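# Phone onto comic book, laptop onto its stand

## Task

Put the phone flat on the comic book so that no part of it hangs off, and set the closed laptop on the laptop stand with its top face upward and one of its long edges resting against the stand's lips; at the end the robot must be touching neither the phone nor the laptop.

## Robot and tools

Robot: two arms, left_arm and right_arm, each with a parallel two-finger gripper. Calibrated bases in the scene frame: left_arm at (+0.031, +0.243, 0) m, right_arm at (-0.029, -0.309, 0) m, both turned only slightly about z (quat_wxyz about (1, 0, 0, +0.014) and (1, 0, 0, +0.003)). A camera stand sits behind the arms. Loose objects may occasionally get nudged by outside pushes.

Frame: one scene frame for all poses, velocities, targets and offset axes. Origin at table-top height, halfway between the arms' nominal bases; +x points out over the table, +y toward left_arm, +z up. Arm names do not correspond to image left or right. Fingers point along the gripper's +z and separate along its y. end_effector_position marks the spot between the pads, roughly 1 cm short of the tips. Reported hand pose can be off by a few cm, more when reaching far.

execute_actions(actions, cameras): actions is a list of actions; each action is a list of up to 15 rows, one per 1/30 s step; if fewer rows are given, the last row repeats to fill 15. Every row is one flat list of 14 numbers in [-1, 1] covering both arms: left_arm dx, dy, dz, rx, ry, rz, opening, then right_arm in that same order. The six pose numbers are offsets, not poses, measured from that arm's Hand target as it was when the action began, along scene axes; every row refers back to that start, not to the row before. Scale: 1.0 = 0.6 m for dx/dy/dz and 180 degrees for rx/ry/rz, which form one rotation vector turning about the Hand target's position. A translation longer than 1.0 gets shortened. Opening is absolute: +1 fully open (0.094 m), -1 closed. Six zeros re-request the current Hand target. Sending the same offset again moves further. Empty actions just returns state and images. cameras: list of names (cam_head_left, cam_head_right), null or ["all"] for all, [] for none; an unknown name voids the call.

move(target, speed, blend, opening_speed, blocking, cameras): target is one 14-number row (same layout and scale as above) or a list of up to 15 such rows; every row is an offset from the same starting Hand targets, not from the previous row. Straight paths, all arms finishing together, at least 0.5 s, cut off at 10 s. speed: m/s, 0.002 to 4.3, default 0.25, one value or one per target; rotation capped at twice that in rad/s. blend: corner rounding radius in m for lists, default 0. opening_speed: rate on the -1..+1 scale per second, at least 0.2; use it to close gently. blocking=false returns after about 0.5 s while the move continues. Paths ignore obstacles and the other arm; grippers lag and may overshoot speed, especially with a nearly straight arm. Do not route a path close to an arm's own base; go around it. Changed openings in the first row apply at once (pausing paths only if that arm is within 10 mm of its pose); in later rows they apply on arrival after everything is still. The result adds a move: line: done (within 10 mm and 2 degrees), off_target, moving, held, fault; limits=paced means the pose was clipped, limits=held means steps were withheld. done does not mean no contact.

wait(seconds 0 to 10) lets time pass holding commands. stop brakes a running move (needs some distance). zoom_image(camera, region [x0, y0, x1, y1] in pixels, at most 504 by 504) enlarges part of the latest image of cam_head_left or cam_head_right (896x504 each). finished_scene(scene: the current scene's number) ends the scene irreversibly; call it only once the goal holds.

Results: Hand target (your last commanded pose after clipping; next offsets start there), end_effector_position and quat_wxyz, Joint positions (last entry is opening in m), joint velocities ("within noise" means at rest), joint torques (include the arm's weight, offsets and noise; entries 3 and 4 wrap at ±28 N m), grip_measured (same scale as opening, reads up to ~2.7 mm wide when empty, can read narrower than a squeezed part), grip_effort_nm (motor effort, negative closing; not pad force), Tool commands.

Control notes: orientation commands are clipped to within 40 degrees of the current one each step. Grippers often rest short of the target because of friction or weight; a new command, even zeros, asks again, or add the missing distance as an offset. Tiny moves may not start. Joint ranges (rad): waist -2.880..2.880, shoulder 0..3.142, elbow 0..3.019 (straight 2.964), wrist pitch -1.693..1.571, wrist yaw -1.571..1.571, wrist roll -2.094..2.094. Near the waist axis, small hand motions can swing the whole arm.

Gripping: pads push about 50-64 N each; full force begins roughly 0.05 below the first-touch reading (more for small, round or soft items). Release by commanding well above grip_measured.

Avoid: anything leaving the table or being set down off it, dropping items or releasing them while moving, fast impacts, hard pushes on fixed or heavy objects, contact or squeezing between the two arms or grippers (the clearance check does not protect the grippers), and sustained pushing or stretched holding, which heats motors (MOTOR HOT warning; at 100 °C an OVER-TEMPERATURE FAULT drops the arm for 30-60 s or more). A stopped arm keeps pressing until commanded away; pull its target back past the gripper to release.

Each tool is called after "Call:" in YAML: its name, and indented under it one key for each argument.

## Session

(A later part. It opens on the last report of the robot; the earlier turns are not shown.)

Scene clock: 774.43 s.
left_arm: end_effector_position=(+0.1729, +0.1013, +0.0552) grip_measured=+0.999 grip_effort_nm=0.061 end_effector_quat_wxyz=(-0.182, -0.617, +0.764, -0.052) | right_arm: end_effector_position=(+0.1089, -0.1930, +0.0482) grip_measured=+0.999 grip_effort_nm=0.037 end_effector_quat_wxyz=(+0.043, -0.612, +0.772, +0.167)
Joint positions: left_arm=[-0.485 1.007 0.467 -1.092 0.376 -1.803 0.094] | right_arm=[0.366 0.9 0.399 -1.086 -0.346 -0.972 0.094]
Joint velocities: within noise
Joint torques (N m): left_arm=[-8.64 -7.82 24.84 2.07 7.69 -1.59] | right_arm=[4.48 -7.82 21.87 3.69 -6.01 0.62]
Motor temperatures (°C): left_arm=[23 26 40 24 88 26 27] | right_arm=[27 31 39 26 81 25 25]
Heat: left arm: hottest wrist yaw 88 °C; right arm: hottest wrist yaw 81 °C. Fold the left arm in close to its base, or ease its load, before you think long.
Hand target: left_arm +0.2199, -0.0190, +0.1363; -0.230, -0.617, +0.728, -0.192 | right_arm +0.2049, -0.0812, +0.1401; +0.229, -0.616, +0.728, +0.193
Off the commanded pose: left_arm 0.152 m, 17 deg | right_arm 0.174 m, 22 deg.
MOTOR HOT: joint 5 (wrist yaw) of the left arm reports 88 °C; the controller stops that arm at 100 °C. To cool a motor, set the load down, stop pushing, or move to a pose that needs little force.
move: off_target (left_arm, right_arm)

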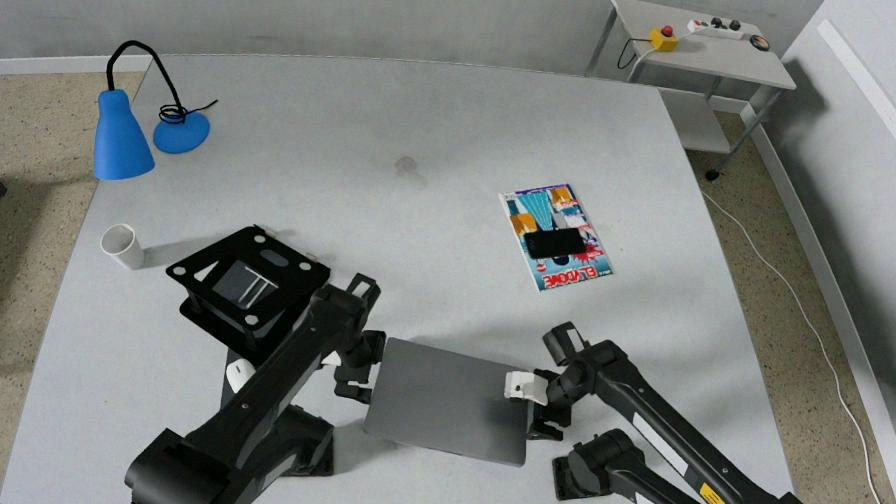

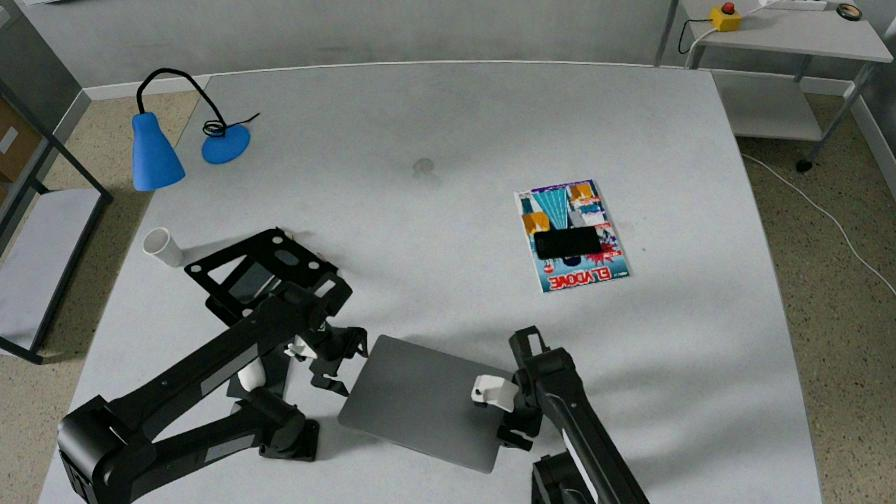

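Call:
move:
  target: [0.0,0.0,-0.21,0.0,0,0,1,0.0,0.0,-0.21,0.0,0,0,1]
  speed: 0.15

Call:
move:
  target: [-0.0,0.22,0.0,0,0,0,1,-0.1,-0.22,0.0,0,0,0,1]
  speed: 0.15

Call:
zoom_image:
  camera: "cam_head_left"
  region: [320, 300, 600, 500]

Scene clock: 808.17 s.
left_arm: end_effector_position=(+0.2021, +0.1524, +0.0462) grip_measured=+0.984 grip_effort_nm=0.022 end_effector_quat_wxyz=(+0.161, -0.540, +0.757, -0.330) | right_arm: end_effector_position=(+0.1785, -0.1236, +0.1522) grip_measured=+0.999 grip_effort_nm=0.012 end_effector_quat_wxyz=(+0.223, -0.628, +0.718, +0.201)
Joint positions: left_arm=[-0.485 0.004 0.076 -0.891 0.029 -1.706 0.093] | right_arm=[0.414 0.837 0.592 -0.982 -0.514 -0.926 0.094]
Joint velocities: left_arm=[-0.015 0.142 -0.002 0.149 -0.081 -0.095 0] | right_arm=[within noise]
Joint torques (N m): left_arm=[-1.73 1.14 11.23 0.98 -0.07 0.06] | right_arm=[1.08 -3.55 9.17 0.77 -0.29 0.21]
Motor temperatures (°C): left_arm=[23 26 36 24 55 25 27] | right_arm=[27 31 42 25 48 25 25]
Heat: left arm: hottest wrist yaw 55 °C; right arm: hottest wrist yaw 48 °C.
Hand target: left_arm +0.2008, +0.1530, +0.0432; +0.159, -0.541, +0.759, -0.327 (not the last commanded pose) | right_arm +0.1803, -0.1206, +0.1544; +0.224, -0.628, +0.717, +0.202 (not the last commanded pose)
Tool commands: left_gripper/opening=+0.983897 right_gripper/opening=+1.0
Off the commanded pose: right_arm 0.147 m, 2 deg.
OVER-TEMPERATURE FAULT: MOTORS OFF. Before this call, joint 5 (wrist yaw) of the left arm reached 100 °C; the stop lasted 31 seconds. The left arm was limp: it may have fallen or been pushed, and its gripper may have let go. The left arm ran none of this call's commands: an arm, its gripper or tool too, takes no command until a result says that it accepts commands again. In this call the stop used 56 of the actions that the scene allows. The left arm's motors are on again: the left arm and its gripper hold where the fault left them. Its gripper does not squeeze until you command it. The left arm accepts commands again.
ARM HIT: the left arm struck itself hard.
move: fault (left_arm), off_target (right_arm; braked at the fault stop of left_arm)

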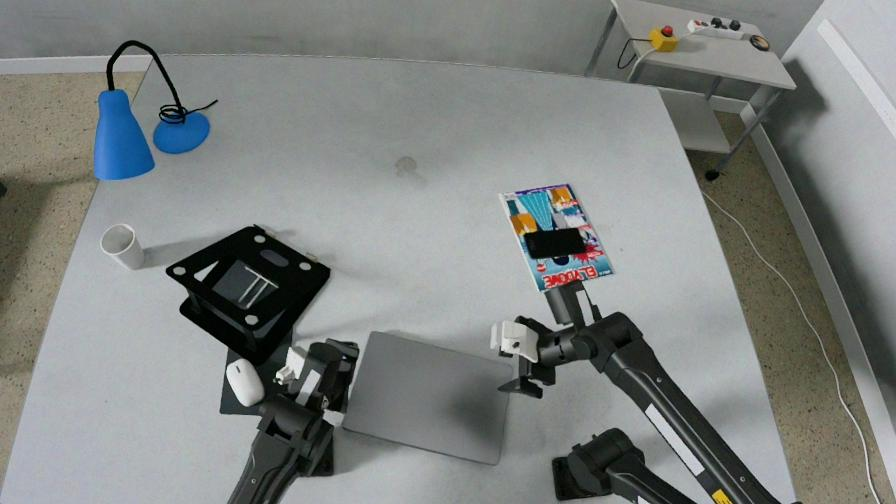

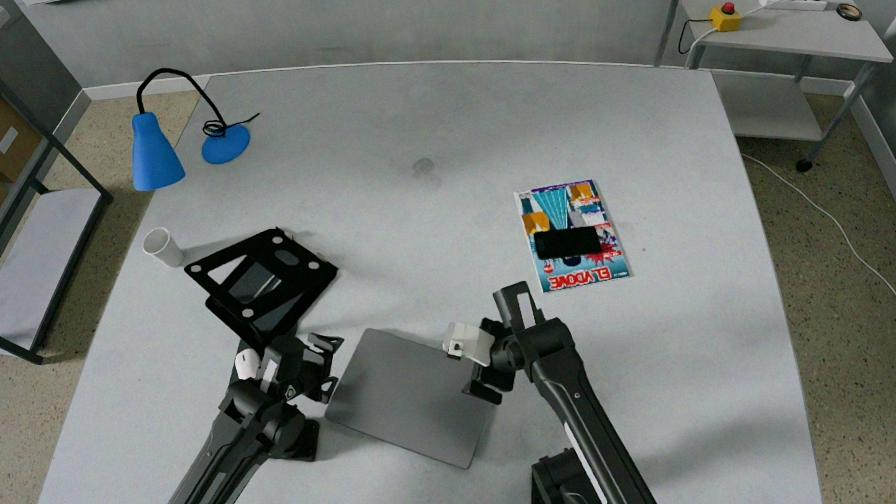

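not run: an earlier result of this reply reported a stop or a fault. Calls in your next reply go to the robot.

Scaled by 1.800.

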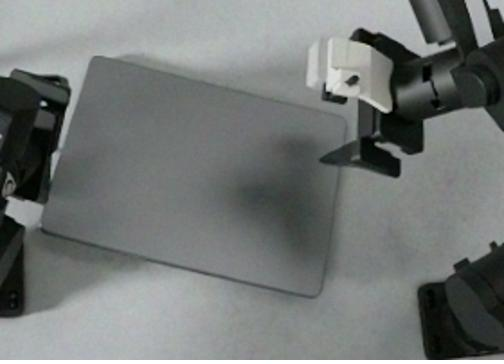

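Call:
move:
  target:
    - [0,0.0,0.1,0,0,0,1,0.05,-0.02,0.05,-0.109,0.019,0,-1]
    - [0,0,0.1,0,0,0,1,0.05,-0.02,-0.16,-0.109,0.019,0,-1]
  speed: [0.2,0.1]
  cameras: []

Call:
move:
  target: [0,0.0,0.0,0,0,0,1,0.0,0.0,-0.06,0,0,0,-1]
  speed: 0.07

Call:
zoom_image:
  camera: "cam_head_left"
  region: [320, 300, 600, 500]

Scene clock: 815.17 s.
left_arm: end_effector_position=(+0.1928, +0.1569, +0.0601) grip_measured=+0.998 grip_effort_nm=0.129 end_effector_quat_wxyz=(+0.142, -0.549, +0.769, -0.296) | right_arm: end_effector_position=(+0.2146, -0.1343, +0.0668) grip_measured=-0.991 grip_effort_nm=-0.491 end_effector_quat_wxyz=(+0.100, -0.649, +0.748, +0.094)
Joint positions: left_arm=[-0.485 0.069 0.148 -0.98 0.029 -1.706 0.094] | right_arm=[0.489 1.158 0.615 -0.87 -0.226 -0.917 0]
Joint velocities: within noise
Joint torques (N m): left_arm=[-2.02 2.32 18.88 0.99 -0.11 -0.01] | right_arm=[1.38 -6.3 6.54 0.65 -0.1 0.21]
Motor temperatures (°C): left_arm=[23 26 37 24 52 25 27] | right_arm=[27 31 42 25 46 25 25]
Heat: left arm: hottest wrist yaw 52 °C; right arm: hottest wrist yaw 46 °C.
Hand target: left_arm +0.2007, +0.1531, +0.1032; +0.159, -0.541, +0.759, -0.327 | right_arm +0.2101, -0.1327, +0.0583; +0.092, -0.651, +0.748, +0.095
Off the commanded pose: left_arm 0.044 m, 4 deg | right_arm 0.010 m, 1 deg.
move: off_target (left_arm)
No camera images: "cameras" was empty.

Scene clock: 816.30 s.
left_arm: end_effector_position=(+0.1928, +0.1569, +0.0601) grip_measured=+0.998 grip_effort_nm=0.129 end_effector_quat_wxyz=(+0.142, -0.549, +0.769, -0.296) | right_arm: end_effector_position=(+0.2159, -0.1336, +0.0310) grip_measured=-0.991 grip_effort_nm=-0.491 end_effector_quat_wxyz=(+0.101, -0.649, +0.748, +0.093)
Joint positions: left_arm=[-0.485 0.069 0.148 -0.98 0.029 -1.706 0.094] | right_arm=[0.489 1.238 0.562 -0.735 -0.226 -0.917 0]
Joint velocities: within noise
Joint torques (N m): left_arm=[-2.02 1.61 18.76 1.11 -0.13 0.05] | right_arm=[1.49 -6.65 5.86 0.91 -0.1 0.21]
Motor temperatures (°C): left_arm=[23 26 37 24 51 25 27] | right_arm=[27 31 42 25 46 25 25]
Heat: left arm: hottest wrist yaw 51 °C; right arm: hottest wrist yaw 46 °C.
Hand target: left_arm +0.2007, +0.1531, +0.1032; +0.159, -0.541, +0.759, -0.327 | right_arm +0.2102, -0.1327, +0.0224; +0.092, -0.651, +0.747, +0.095
Off the commanded pose: left_arm 0.044 m, 4 deg | right_arm 0.011 m, 1 deg.
move: off_target (left_arm, right_arm)

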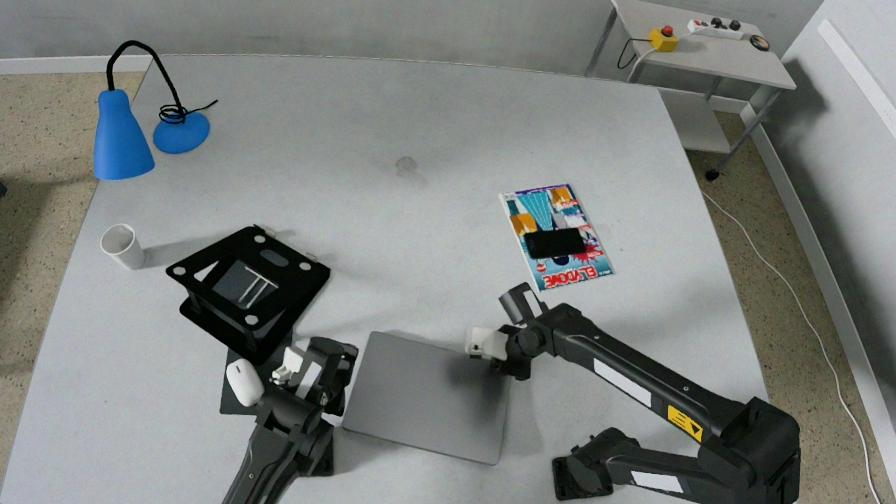

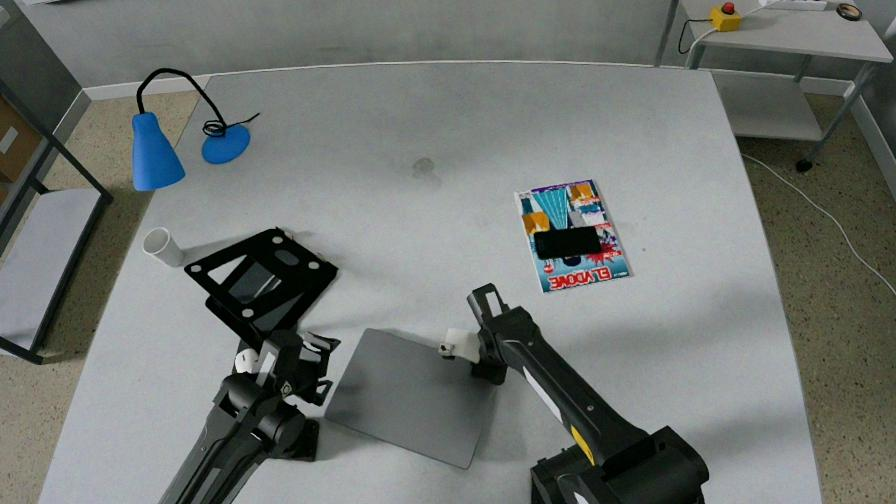

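Scaled by 1.800.

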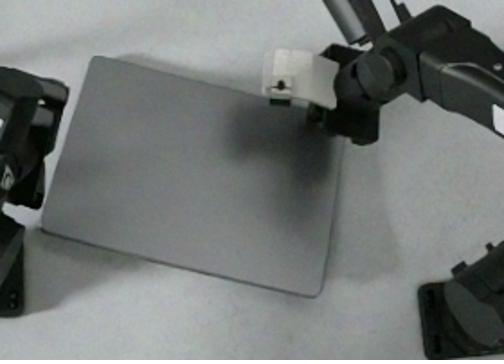

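Call:
move:
  target: [0,0.0,0.0,0,0,0,1,0.0,0.0,-0.04,0,0,0,-1]
  speed: 0.07

Call:
zoom_image:
  camera: "cam_head_left"
  region: [320, 300, 600, 500]

Call:
move:
  target:
    - [0,0,0,0,0,0,1,0,0,0.08,0,0,0,-1]
    - [0,0.0,0.0,0,0,0,1,-0.12,0.05,0.08,0,0,0,-1]
    - [0,0.0,0.0,0,0,0,1,-0.12,0.05,-0.02,0,0,0,-1]
  speed: 0.12

Call:
zoom_image:
  camera: "cam_head_left"
  region: [320, 300, 600, 500]

Scene clock: 820.30 s.
left_arm: end_effector_position=(+0.1928, +0.1569, +0.0601) grip_measured=+0.998 grip_effort_nm=0.129 end_effector_quat_wxyz=(+0.142, -0.549, +0.769, -0.296) | right_arm: end_effector_position=(+0.2235, -0.1292, +0.0273) grip_measured=-0.991 grip_effort_nm=-0.496 end_effector_quat_wxyz=(+0.121, -0.650, +0.745, +0.090)
Joint positions: left_arm=[-0.485 0.069 0.148 -0.98 0.029 -1.706 0.094] | right_arm=[0.489 1.248 0.551 -0.672 -0.228 -0.917 0]
Joint velocities: within noise
Joint torques (N m): left_arm=[-0.32 1.96 18.67 1.09 -0.13 0.05] | right_arm=[1.32 -3.37 4.27 1.5 -0.04 0.2]
Motor temperatures (°C): left_arm=[23 26 37 24 50 25 27] | right_arm=[27 31 41 25 45 25 25]
Heat: left arm: hottest wrist yaw 50 °C; right arm: hottest wrist yaw 45 °C.
Hand target: left_arm +0.2007, +0.1531, +0.1032; +0.159, -0.541, +0.759, -0.327 | right_arm +0.2102, -0.1327, -0.0016; +0.092, -0.651, +0.748, +0.095
Off the commanded pose: left_arm 0.044 m, 4 deg | right_arm 0.032 m, 3 deg.
move: off_target (left_arm, right_arm)

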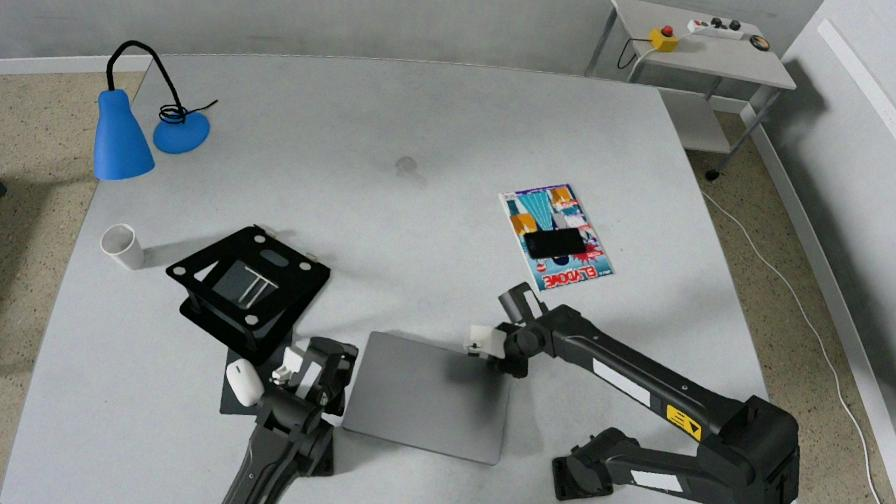

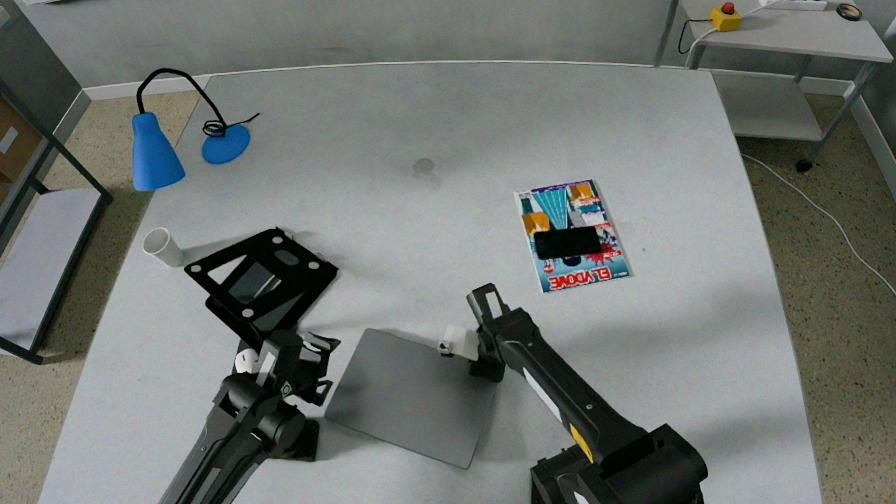

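Scaled by 1.800.

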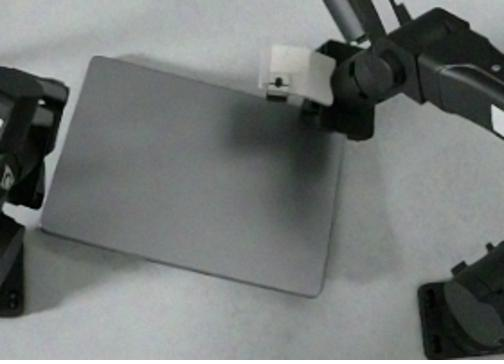

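Scene clock: 822.67 s.
left_arm: end_effector_position=(+0.1928, +0.1569, +0.0601) grip_measured=+0.998 grip_effort_nm=0.129 end_effector_quat_wxyz=(+0.142, -0.549, +0.769, -0.296) | right_arm: end_effector_position=(+0.1562, -0.0895, +0.0334) grip_measured=-0.991 grip_effort_nm=-0.491 end_effector_quat_wxyz=(+0.144, -0.649, +0.741, +0.100)
Joint positions: left_arm=[-0.485 0.069 0.148 -0.98 0.029 -1.706 0.094] | right_arm=[0.756 1.095 0.446 -0.622 -0.185 -0.649 0]
Joint velocities: within noise
Joint torques (N m): left_arm=[-1.44 0.79 18.8 1.01 -0.1 0.07] | right_arm=[1.32 0.67 3.15 1.94 0.11 0.22]
Motor temperatures (°C): left_arm=[23 26 38 24 50 25 27] | right_arm=[27 31 41 25 45 25 25]
Heat: left arm: hottest wrist yaw 50 °C; right arm: hottest wrist yaw 45 °C.
Hand target: left_arm +0.2007, +0.1531, +0.1032; +0.159, -0.541, +0.759, -0.327 | right_arm +0.1382, -0.1027, -0.0137; +0.092, -0.651, +0.748, +0.095
Off the commanded pose: left_arm 0.044 m, 4 deg | right_arm 0.052 m, 6 deg.
move: off_target (left_arm, right_arm)

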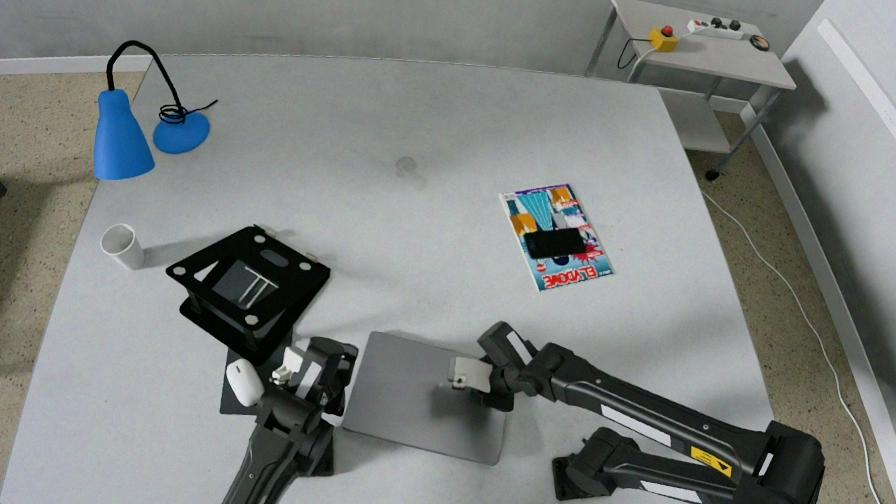

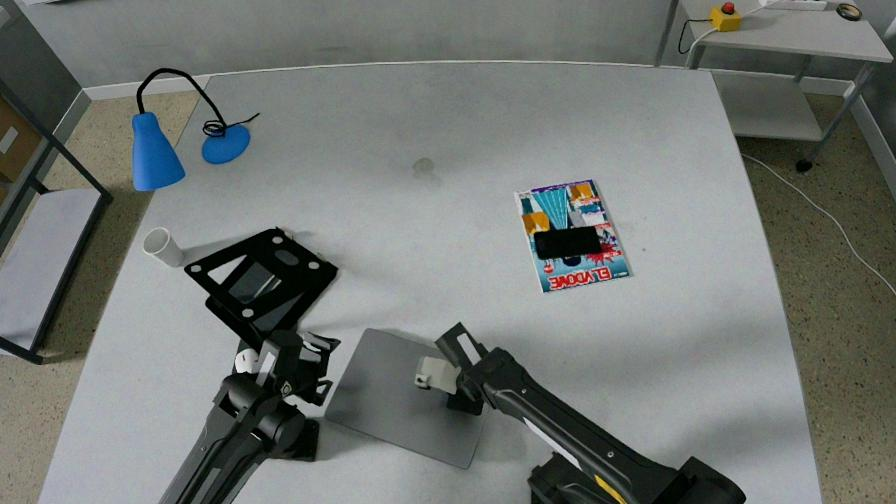

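Scaled by 1.800.

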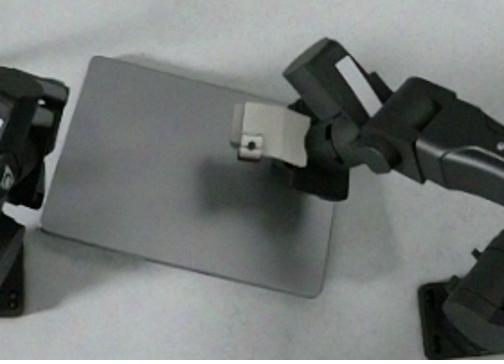

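Call:
move:
  target: [0,0.0,0.0,0,0,0,1,0.05,-0.15,0.15,0,0,0,1]
  speed: 0.2

Call:
zoom_image:
  camera: "cam_head_left"
  region: [150, 200, 370, 380]

Call:
zoom_image:
  camera: "cam_head_right"
  region: [150, 200, 370, 380]

Scene clock: 852.90 s.
left_arm: end_effector_position=(+0.1928, +0.1569, +0.0601) grip_measured=+0.998 grip_effort_nm=0.129 end_effector_quat_wxyz=(+0.142, -0.549, +0.769, -0.296) | right_arm: end_effector_position=(+0.1475, -0.1977, +0.0547) grip_measured=+0.999 grip_effort_nm=0.066 end_effector_quat_wxyz=(+0.065, -0.651, +0.749, +0.104)
Joint positions: left_arm=[-0.485 0.069 0.148 -0.98 0.029 -1.706 0.094] | right_arm=[0.361 0.946 0.455 -1.028 -0.241 -1.058 0.094]
Joint velocities: within noise
Joint torques (N m): left_arm=[-1.9 1.26 18.73 1.11 -0.07 0.04] | right_arm=[-0.44 -5.13 11.18 -0.12 -0.24 0.09]
Motor temperatures (°C): left_arm=[23 26 42 24 45 25 27] | right_arm=[27 31 37 25 41 24 25]
Heat: left arm: hottest wrist yaw 45 °C; right arm: hottest wrist yaw 41 °C.
Hand target: left_arm +0.2007, +0.1531, +0.1032; +0.159, -0.541, +0.759, -0.327 | right_arm +0.1681, -0.1927, +0.0763; +0.092, -0.651, +0.748, +0.095
Off the commanded pose: left_arm 0.044 m, 4 deg | right_arm 0.030 m, 3 deg.
move: off_target (left_arm, right_arm)

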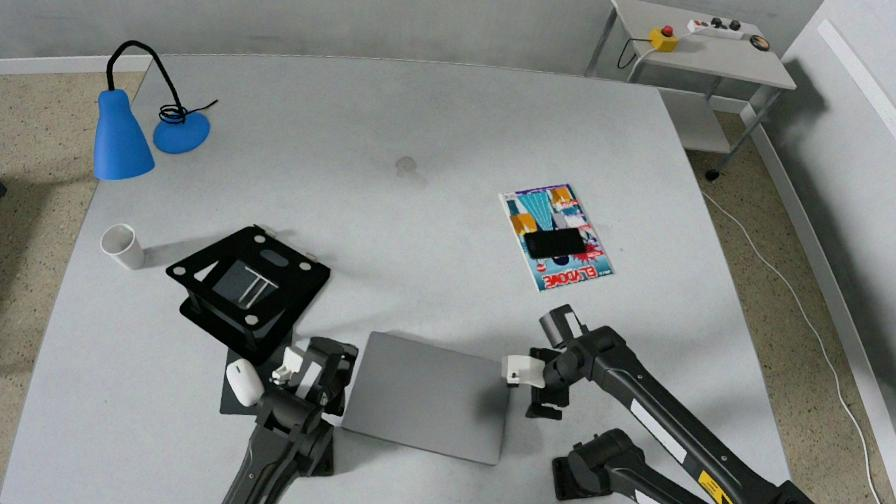

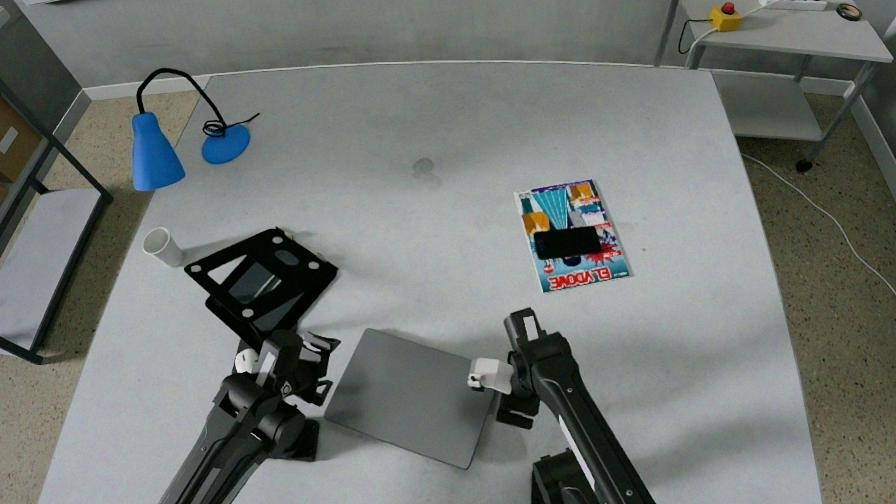

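Scaled by 2.291.

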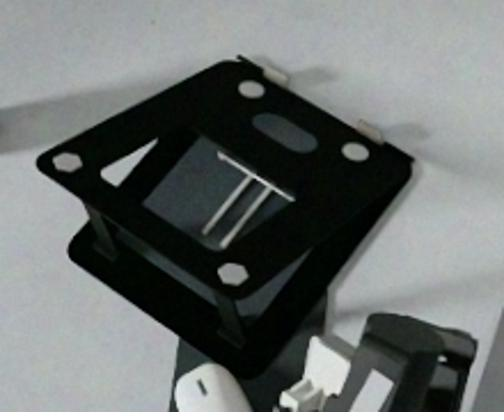

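Scaled by 2.291.

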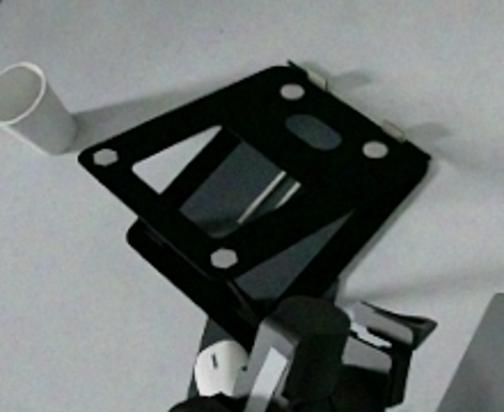

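Call:
move:
  target:
    - [0,0.095,0.028,0.019,0.2335,0.0204,1,-0.088,-0.03,-0.03,0,0,0,1]
    - [-0.01,0.078,-0.192,0.019,0.2335,0.0204,1,-0.088,-0.03,-0.143,0,0,0,1]
    - [-0.018,-0.055,-0.192,0.019,0.2335,0.0204,1,-0.08,0.12,-0.143,0,0,0,1]
    - [0.154,-0.027,-0.195,0.0455,0.231,-0.0516,1,0.065,0.205,-0.143,0,0,-0.072,1]
  speed: [0.12,0.12,0.12,0.1]

Call:
zoom_image:
  camera: "cam_head_left"
  region: [220, 220, 600, 480]

Scene clock: 876.50 s.
left_arm: end_effector_position=(+0.2830, +0.1512, +0.0078) grip_measured=+1.000 grip_effort_nm=0.017 end_effector_quat_wxyz=(-0.092, -0.540, +0.834, -0.066) | right_arm: end_effector_position=(+0.1563, -0.1368, +0.0113) grip_measured=+0.999 grip_effort_nm=0.056 end_effector_quat_wxyz=(+0.041, -0.565, +0.823, +0.048)
Joint positions: left_arm=[-0.231 1.333 0.572 -0.85 0.224 -1.346 0.094] | right_arm=[0.686 1.181 0.47 -0.77 -0.089 -0.508 0.094]
Joint velocities: within noise
Joint torques (N m): left_arm=[-2.32 -1.14 8.73 2.61 1.37 -0.32] | right_arm=[1.85 3.02 11.85 6.22 -2.02 0.35]
Motor temperatures (°C): left_arm=[23 26 44 24 44 24 27] | right_arm=[26 31 38 25 40 24 25]
Heat: left arm: hottest elbow 44 °C; right arm: hottest wrist yaw 40 °C.
Hand target: left_arm +0.2932, +0.1368, -0.0137; -0.109, -0.547, +0.827, -0.072 | right_arm +0.2072, -0.0696, -0.0094; +0.102, -0.562, +0.816, +0.084
Off the commanded pose: left_arm 0.028 m, 2 deg | right_arm 0.087 m, 8 deg.
move: off_target (left_arm, right_arm)

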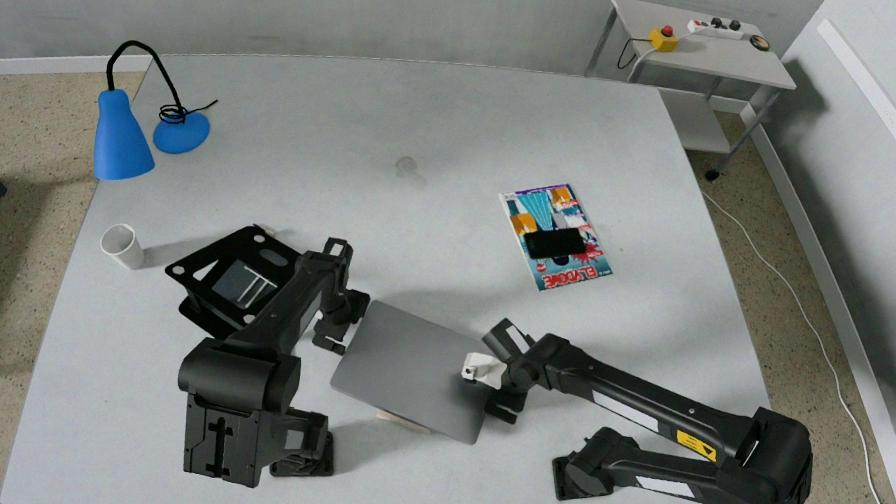

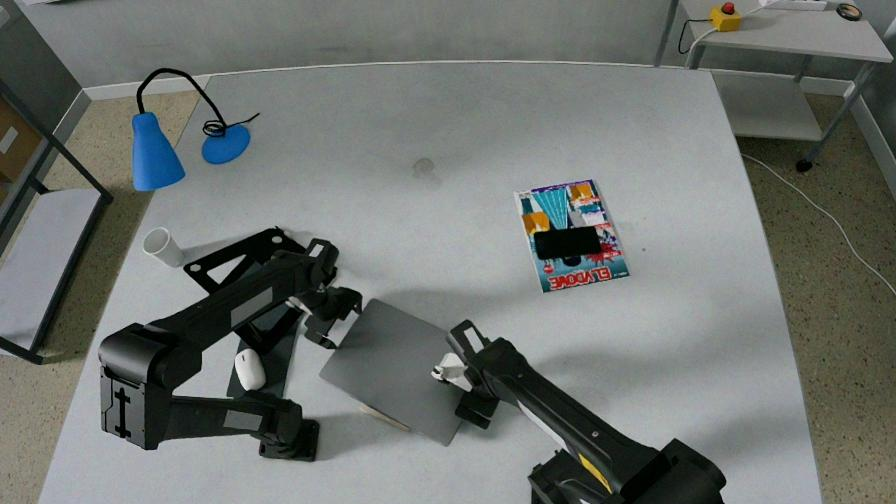

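Scaled by 1.326.

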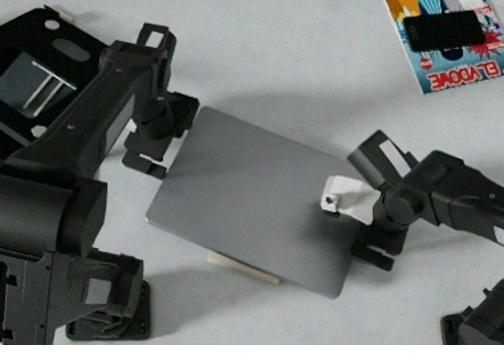

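Call:
move:
  target:
    - [-0.082,-0.158,0.0,-0.099,0.05,0,1,-0.003,0.07,-0.005,0,0,0,1]
    - [-0.082,-0.158,0.467,-0.099,0.05,0,1,-0.003,0.07,-0.005,0,0,0,1]
    - [0.062,0.16,0.49,-0.099,0.05,0,1,0.127,0.358,-0.005,0,0,0,1]
    - [0.062,0.16,0.27,-0.099,0.05,0,1,0.127,0.358,-0.005,0,0,0,1]
  speed: [0.15,0.13,0.15,0.15]

Call:
zoom_image:
  camera: "cam_head_left"
  region: [150, 180, 600, 480]

Scene clock: 896.97 s.
left_arm: end_effector_position=(+0.3344, +0.2378, +0.1529) grip_measured=+1.000 grip_effort_nm=0.027 end_effector_quat_wxyz=(-0.250, -0.539, +0.789, -0.156) | right_arm: end_effector_position=(+0.2843, +0.1258, +0.0140) grip_measured=+0.999 grip_effort_nm=0.042 end_effector_quat_wxyz=(+0.116, -0.556, +0.819, +0.083)
Joint positions: left_arm=[0.215 1.417 1.013 -1.562 0.462 -0.861 0.094] | right_arm=[0.916 1.781 1.12 -0.635 -0.082 -0.261 0.094]
Joint velocities: within noise
Joint torques (N m): left_arm=[-2.26 -10.7 7.53 -0.08 0.4 0.22] | right_arm=[1.96 -11.81 9.91 1.07 -0.33 0.21]
Motor temperatures (°C): left_arm=[23 26 42 24 54 25 27] | right_arm=[26 31 43 27 44 24 25]
Heat: left arm: hottest wrist yaw 54 °C; right arm: hottest wrist yaw 44 °C.
Hand target: left_arm +0.3305, +0.2329, +0.1483; -0.257, -0.528, +0.795, -0.156 | right_arm +0.2833, +0.1451, -0.0125; +0.102, -0.562, +0.816, +0.084
Off the commanded pose: left_arm 0.008 m, 2 deg | right_arm 0.033 m, 2 deg.
move: off_target (right_arm)

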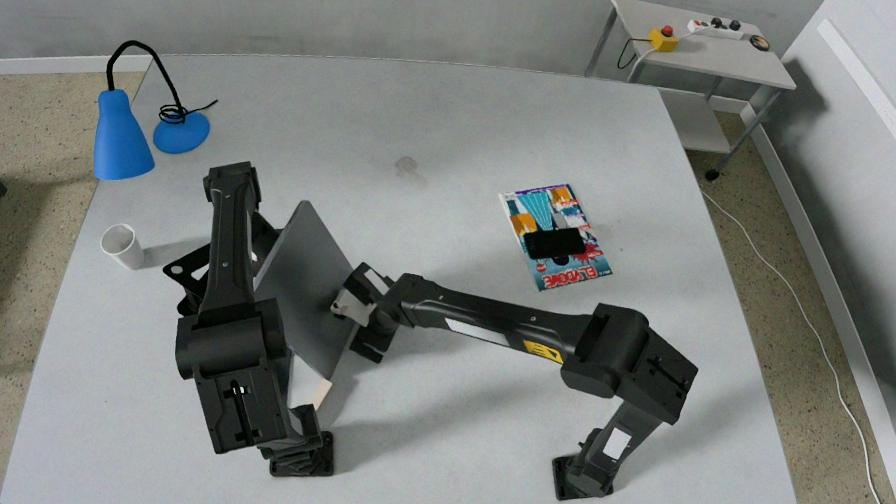

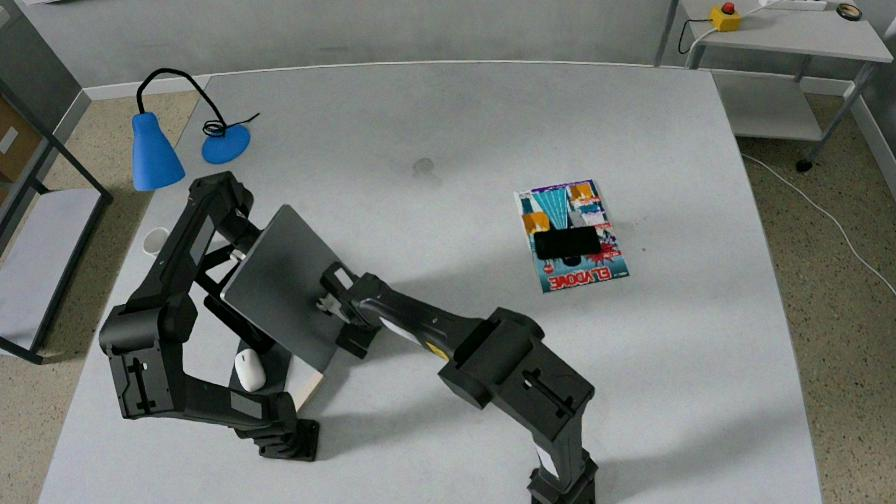

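Scaled by 1.120.

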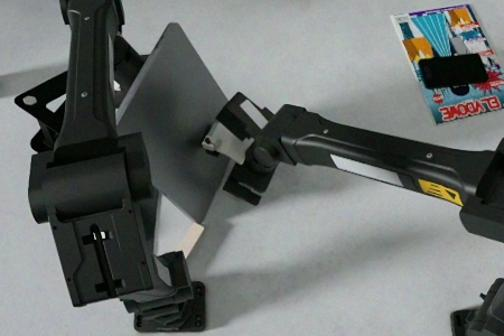

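Call:
zoom_image:
  camera: "cam_head_left"
  region: [190, 150, 410, 420]

Call:
zoom_image:
  camera: "cam_head_right"
  region: [160, 150, 380, 420]

Scaled by 1.867.

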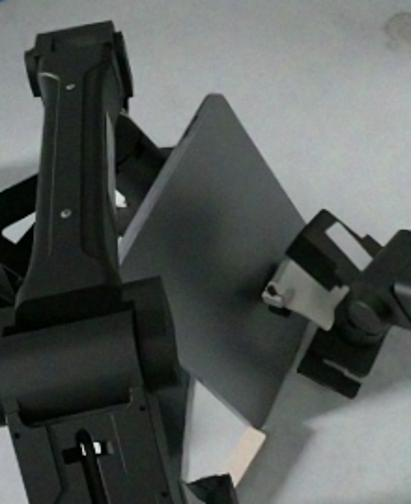

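Scaled by 1.867.

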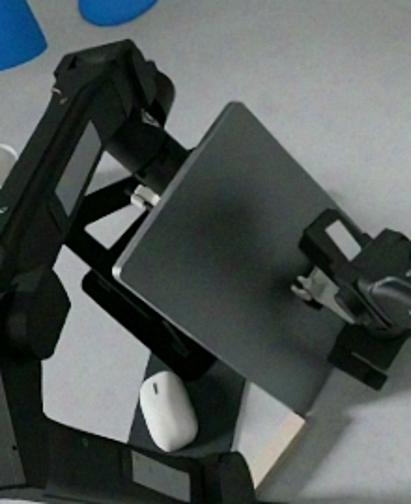

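Call:
move:
  target:
    - [-0.02,-0.045,0.03,0,0,0,1,0.02,0.045,0,0,0,0,1]
    - [-0.02,-0.045,0.09,0,0,0,1,0.02,0.045,0,0,0,0,1]
    - [0.035,0.076,0.09,0,0,0,1,0.09,0.19,0,0,0,0,1]
  speed: 0.12

Call:
zoom_image:
  camera: "cam_head_left"
  region: [190, 150, 410, 420]

Call:
zoom_image:
  camera: "cam_head_right"
  region: [160, 150, 380, 420]

Scene clock: 909.30 s.
left_arm: end_effector_position=(+0.3214, +0.2319, +0.1785) grip_measured=+1.000 grip_effort_nm=0.027 end_effector_quat_wxyz=(-0.254, -0.545, +0.786, -0.145) | right_arm: end_effector_position=(+0.2897, +0.1383, +0.0169) grip_measured=+0.999 grip_effort_nm=0.042 end_effector_quat_wxyz=(+0.103, -0.559, +0.819, +0.081)
Joint positions: left_arm=[0.2 1.359 1.028 -1.638 0.452 -0.891 0.094] | right_arm=[0.921 1.815 1.186 -0.692 -0.086 -0.261 0.094]
Joint velocities: within noise
Joint torques (N m): left_arm=[-2.02 -11.93 13.91 -2.06 0.82 0.2] | right_arm=[0.56 -19.14 6.71 0.69 -0.04 0.16]
Motor temperatures (°C): left_arm=[23 26 40 24 48 24 27] | right_arm=[26 31 44 26 40 24 25]
Heat: left arm: hottest wrist yaw 48 °C; right arm: hottest elbow 44 °C.
Hand target: left_arm +0.3297, +0.2304, +0.2024; -0.256, -0.528, +0.795, -0.157 (not the last commanded pose) | right_arm +0.2889, +0.1371, +0.0151; +0.103, -0.559, +0.819, +0.081 (not the last commanded pose)
Off the commanded pose: left_arm 0.060 m, 3 deg | right_arm 0.133 m, 1 deg.
joint sent to its limit (left arm) — joint 4 (wrist pitch), lower limit.
move: held (right_arm; a check stopped the path), off_target (left_arm; braked when a check withheld steps of right_arm); path passed 2 of 3 targets; limits=held
pose unreachable (right arm): on one or more control steps of this call, first in action 0 (counted from 0), this arm could not follow its commanded pose, so it was not sent that pose on those steps. It may still have moved: this result reports where it is.
cause: moving toward the commanded pose would bring a part of the arm too close to another arm (this arm's wrist (the part past joint 4) and the left arm's fingers).

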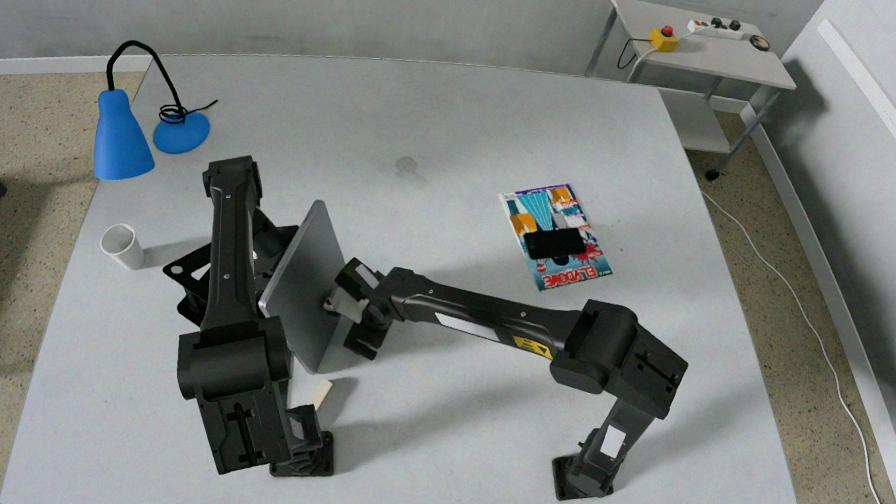

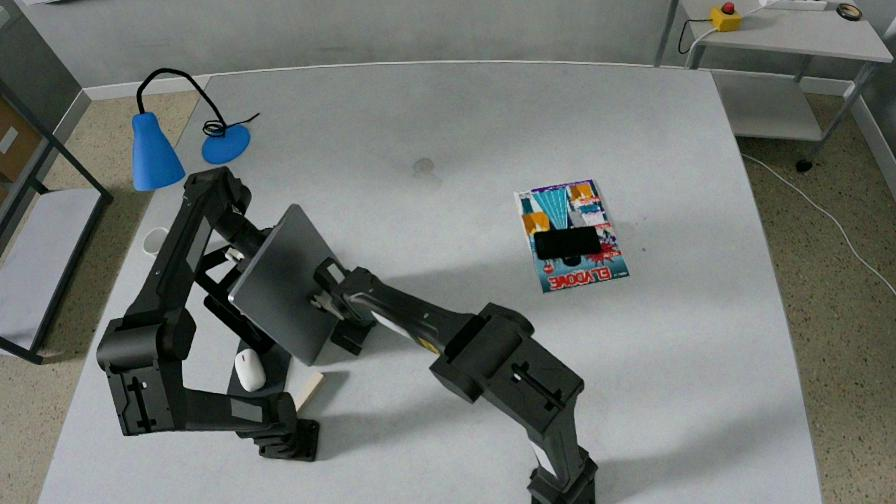

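Scaled by 1.867.

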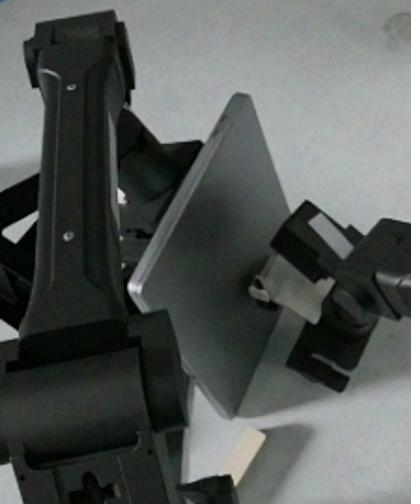

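Scaled by 1.867.

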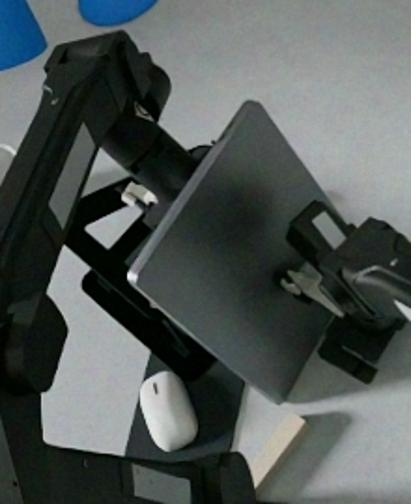

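Call:
move:
  target:
    - [0.05,0.1,-0.02,0,0,0,1,0,0,-0.03,0,0,0,1]
    - [0.09,0.2,-0.035,0,0,0,1,0,0,-0.03,0,0,0,1]
  speed: 0.07

Call:
zoom_image:
  camera: "cam_head_left"
  region: [190, 150, 410, 420]

Call:
zoom_image:
  camera: "cam_head_right"
  region: [160, 150, 380, 420]

Scene clock: 920.47 s.
left_arm: end_effector_position=(+0.3654, +0.3400, +0.1600) grip_measured=+1.000 grip_effort_nm=0.027 end_effector_quat_wxyz=(-0.240, -0.547, +0.787, -0.152) | right_arm: end_effector_position=(+0.2929, +0.1427, +0.0170) grip_measured=+0.999 grip_effort_nm=0.042 end_effector_quat_wxyz=(+0.117, -0.559, +0.817, +0.085)
Joint positions: left_arm=[0.434 1.573 1.207 -1.662 0.363 -0.668 0.094] | right_arm=[0.921 1.815 1.18 -0.658 -0.086 -0.262 0.094]
Joint velocities: within noise
Joint torques (N m): left_arm=[-1.2 -13.92 15.25 -1.07 0.34 0.22] | right_arm=[0.56 -16.85 5.97 1.05 -0.04 0.16]
Motor temperatures (°C): left_arm=[23 26 41 24 46 24 27] | right_arm=[26 33 42 26 38 24 25]
Heat: left arm: hottest wrist yaw 46 °C; right arm: hottest elbow 42 °C.
Hand target: left_arm +0.3837, +0.3505, +0.1814; -0.256, -0.528, +0.795, -0.157 | right_arm +0.2889, +0.1372, -0.0029; +0.103, -0.559, +0.819, +0.081
Off the commanded pose: left_arm 0.030 m, 3 deg | right_arm 0.021 m, 2 deg.
joint sent to its limit (left arm) — joint 4 (wrist pitch), lower limit. The joint targets are off in orientation, not in position.
move: off_target (left_arm, right_arm)

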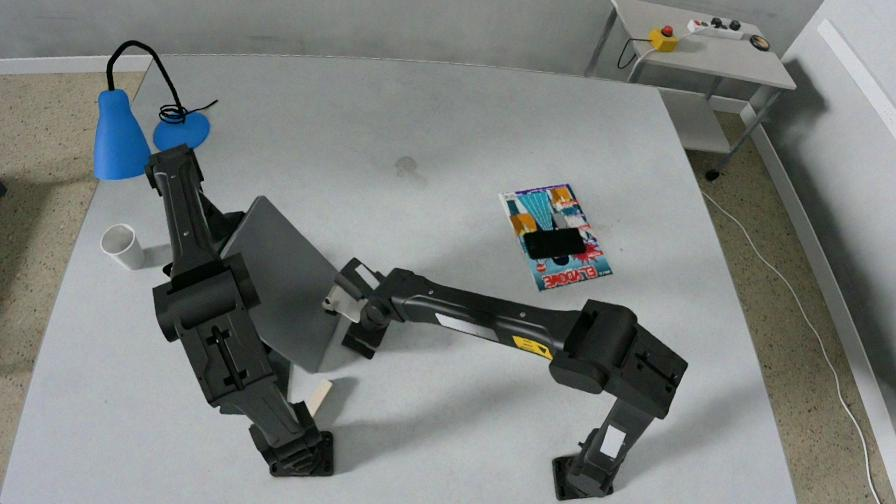

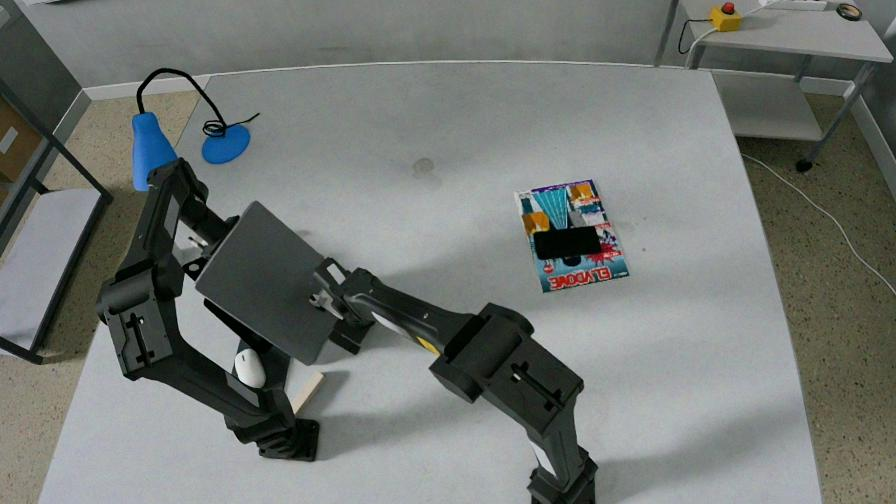

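Scaled by 1.867.

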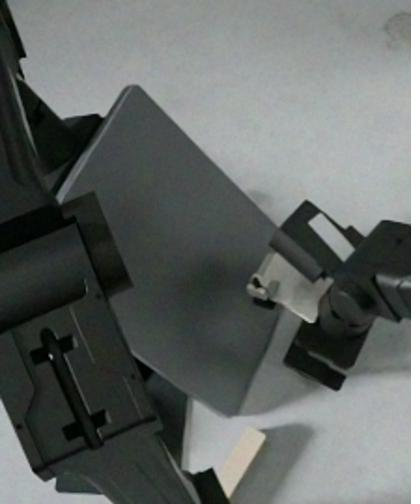

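Scaled by 1.867.

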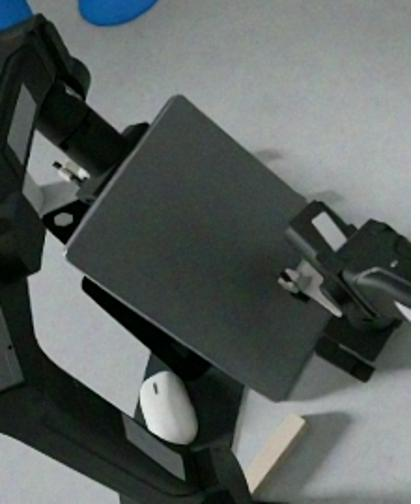

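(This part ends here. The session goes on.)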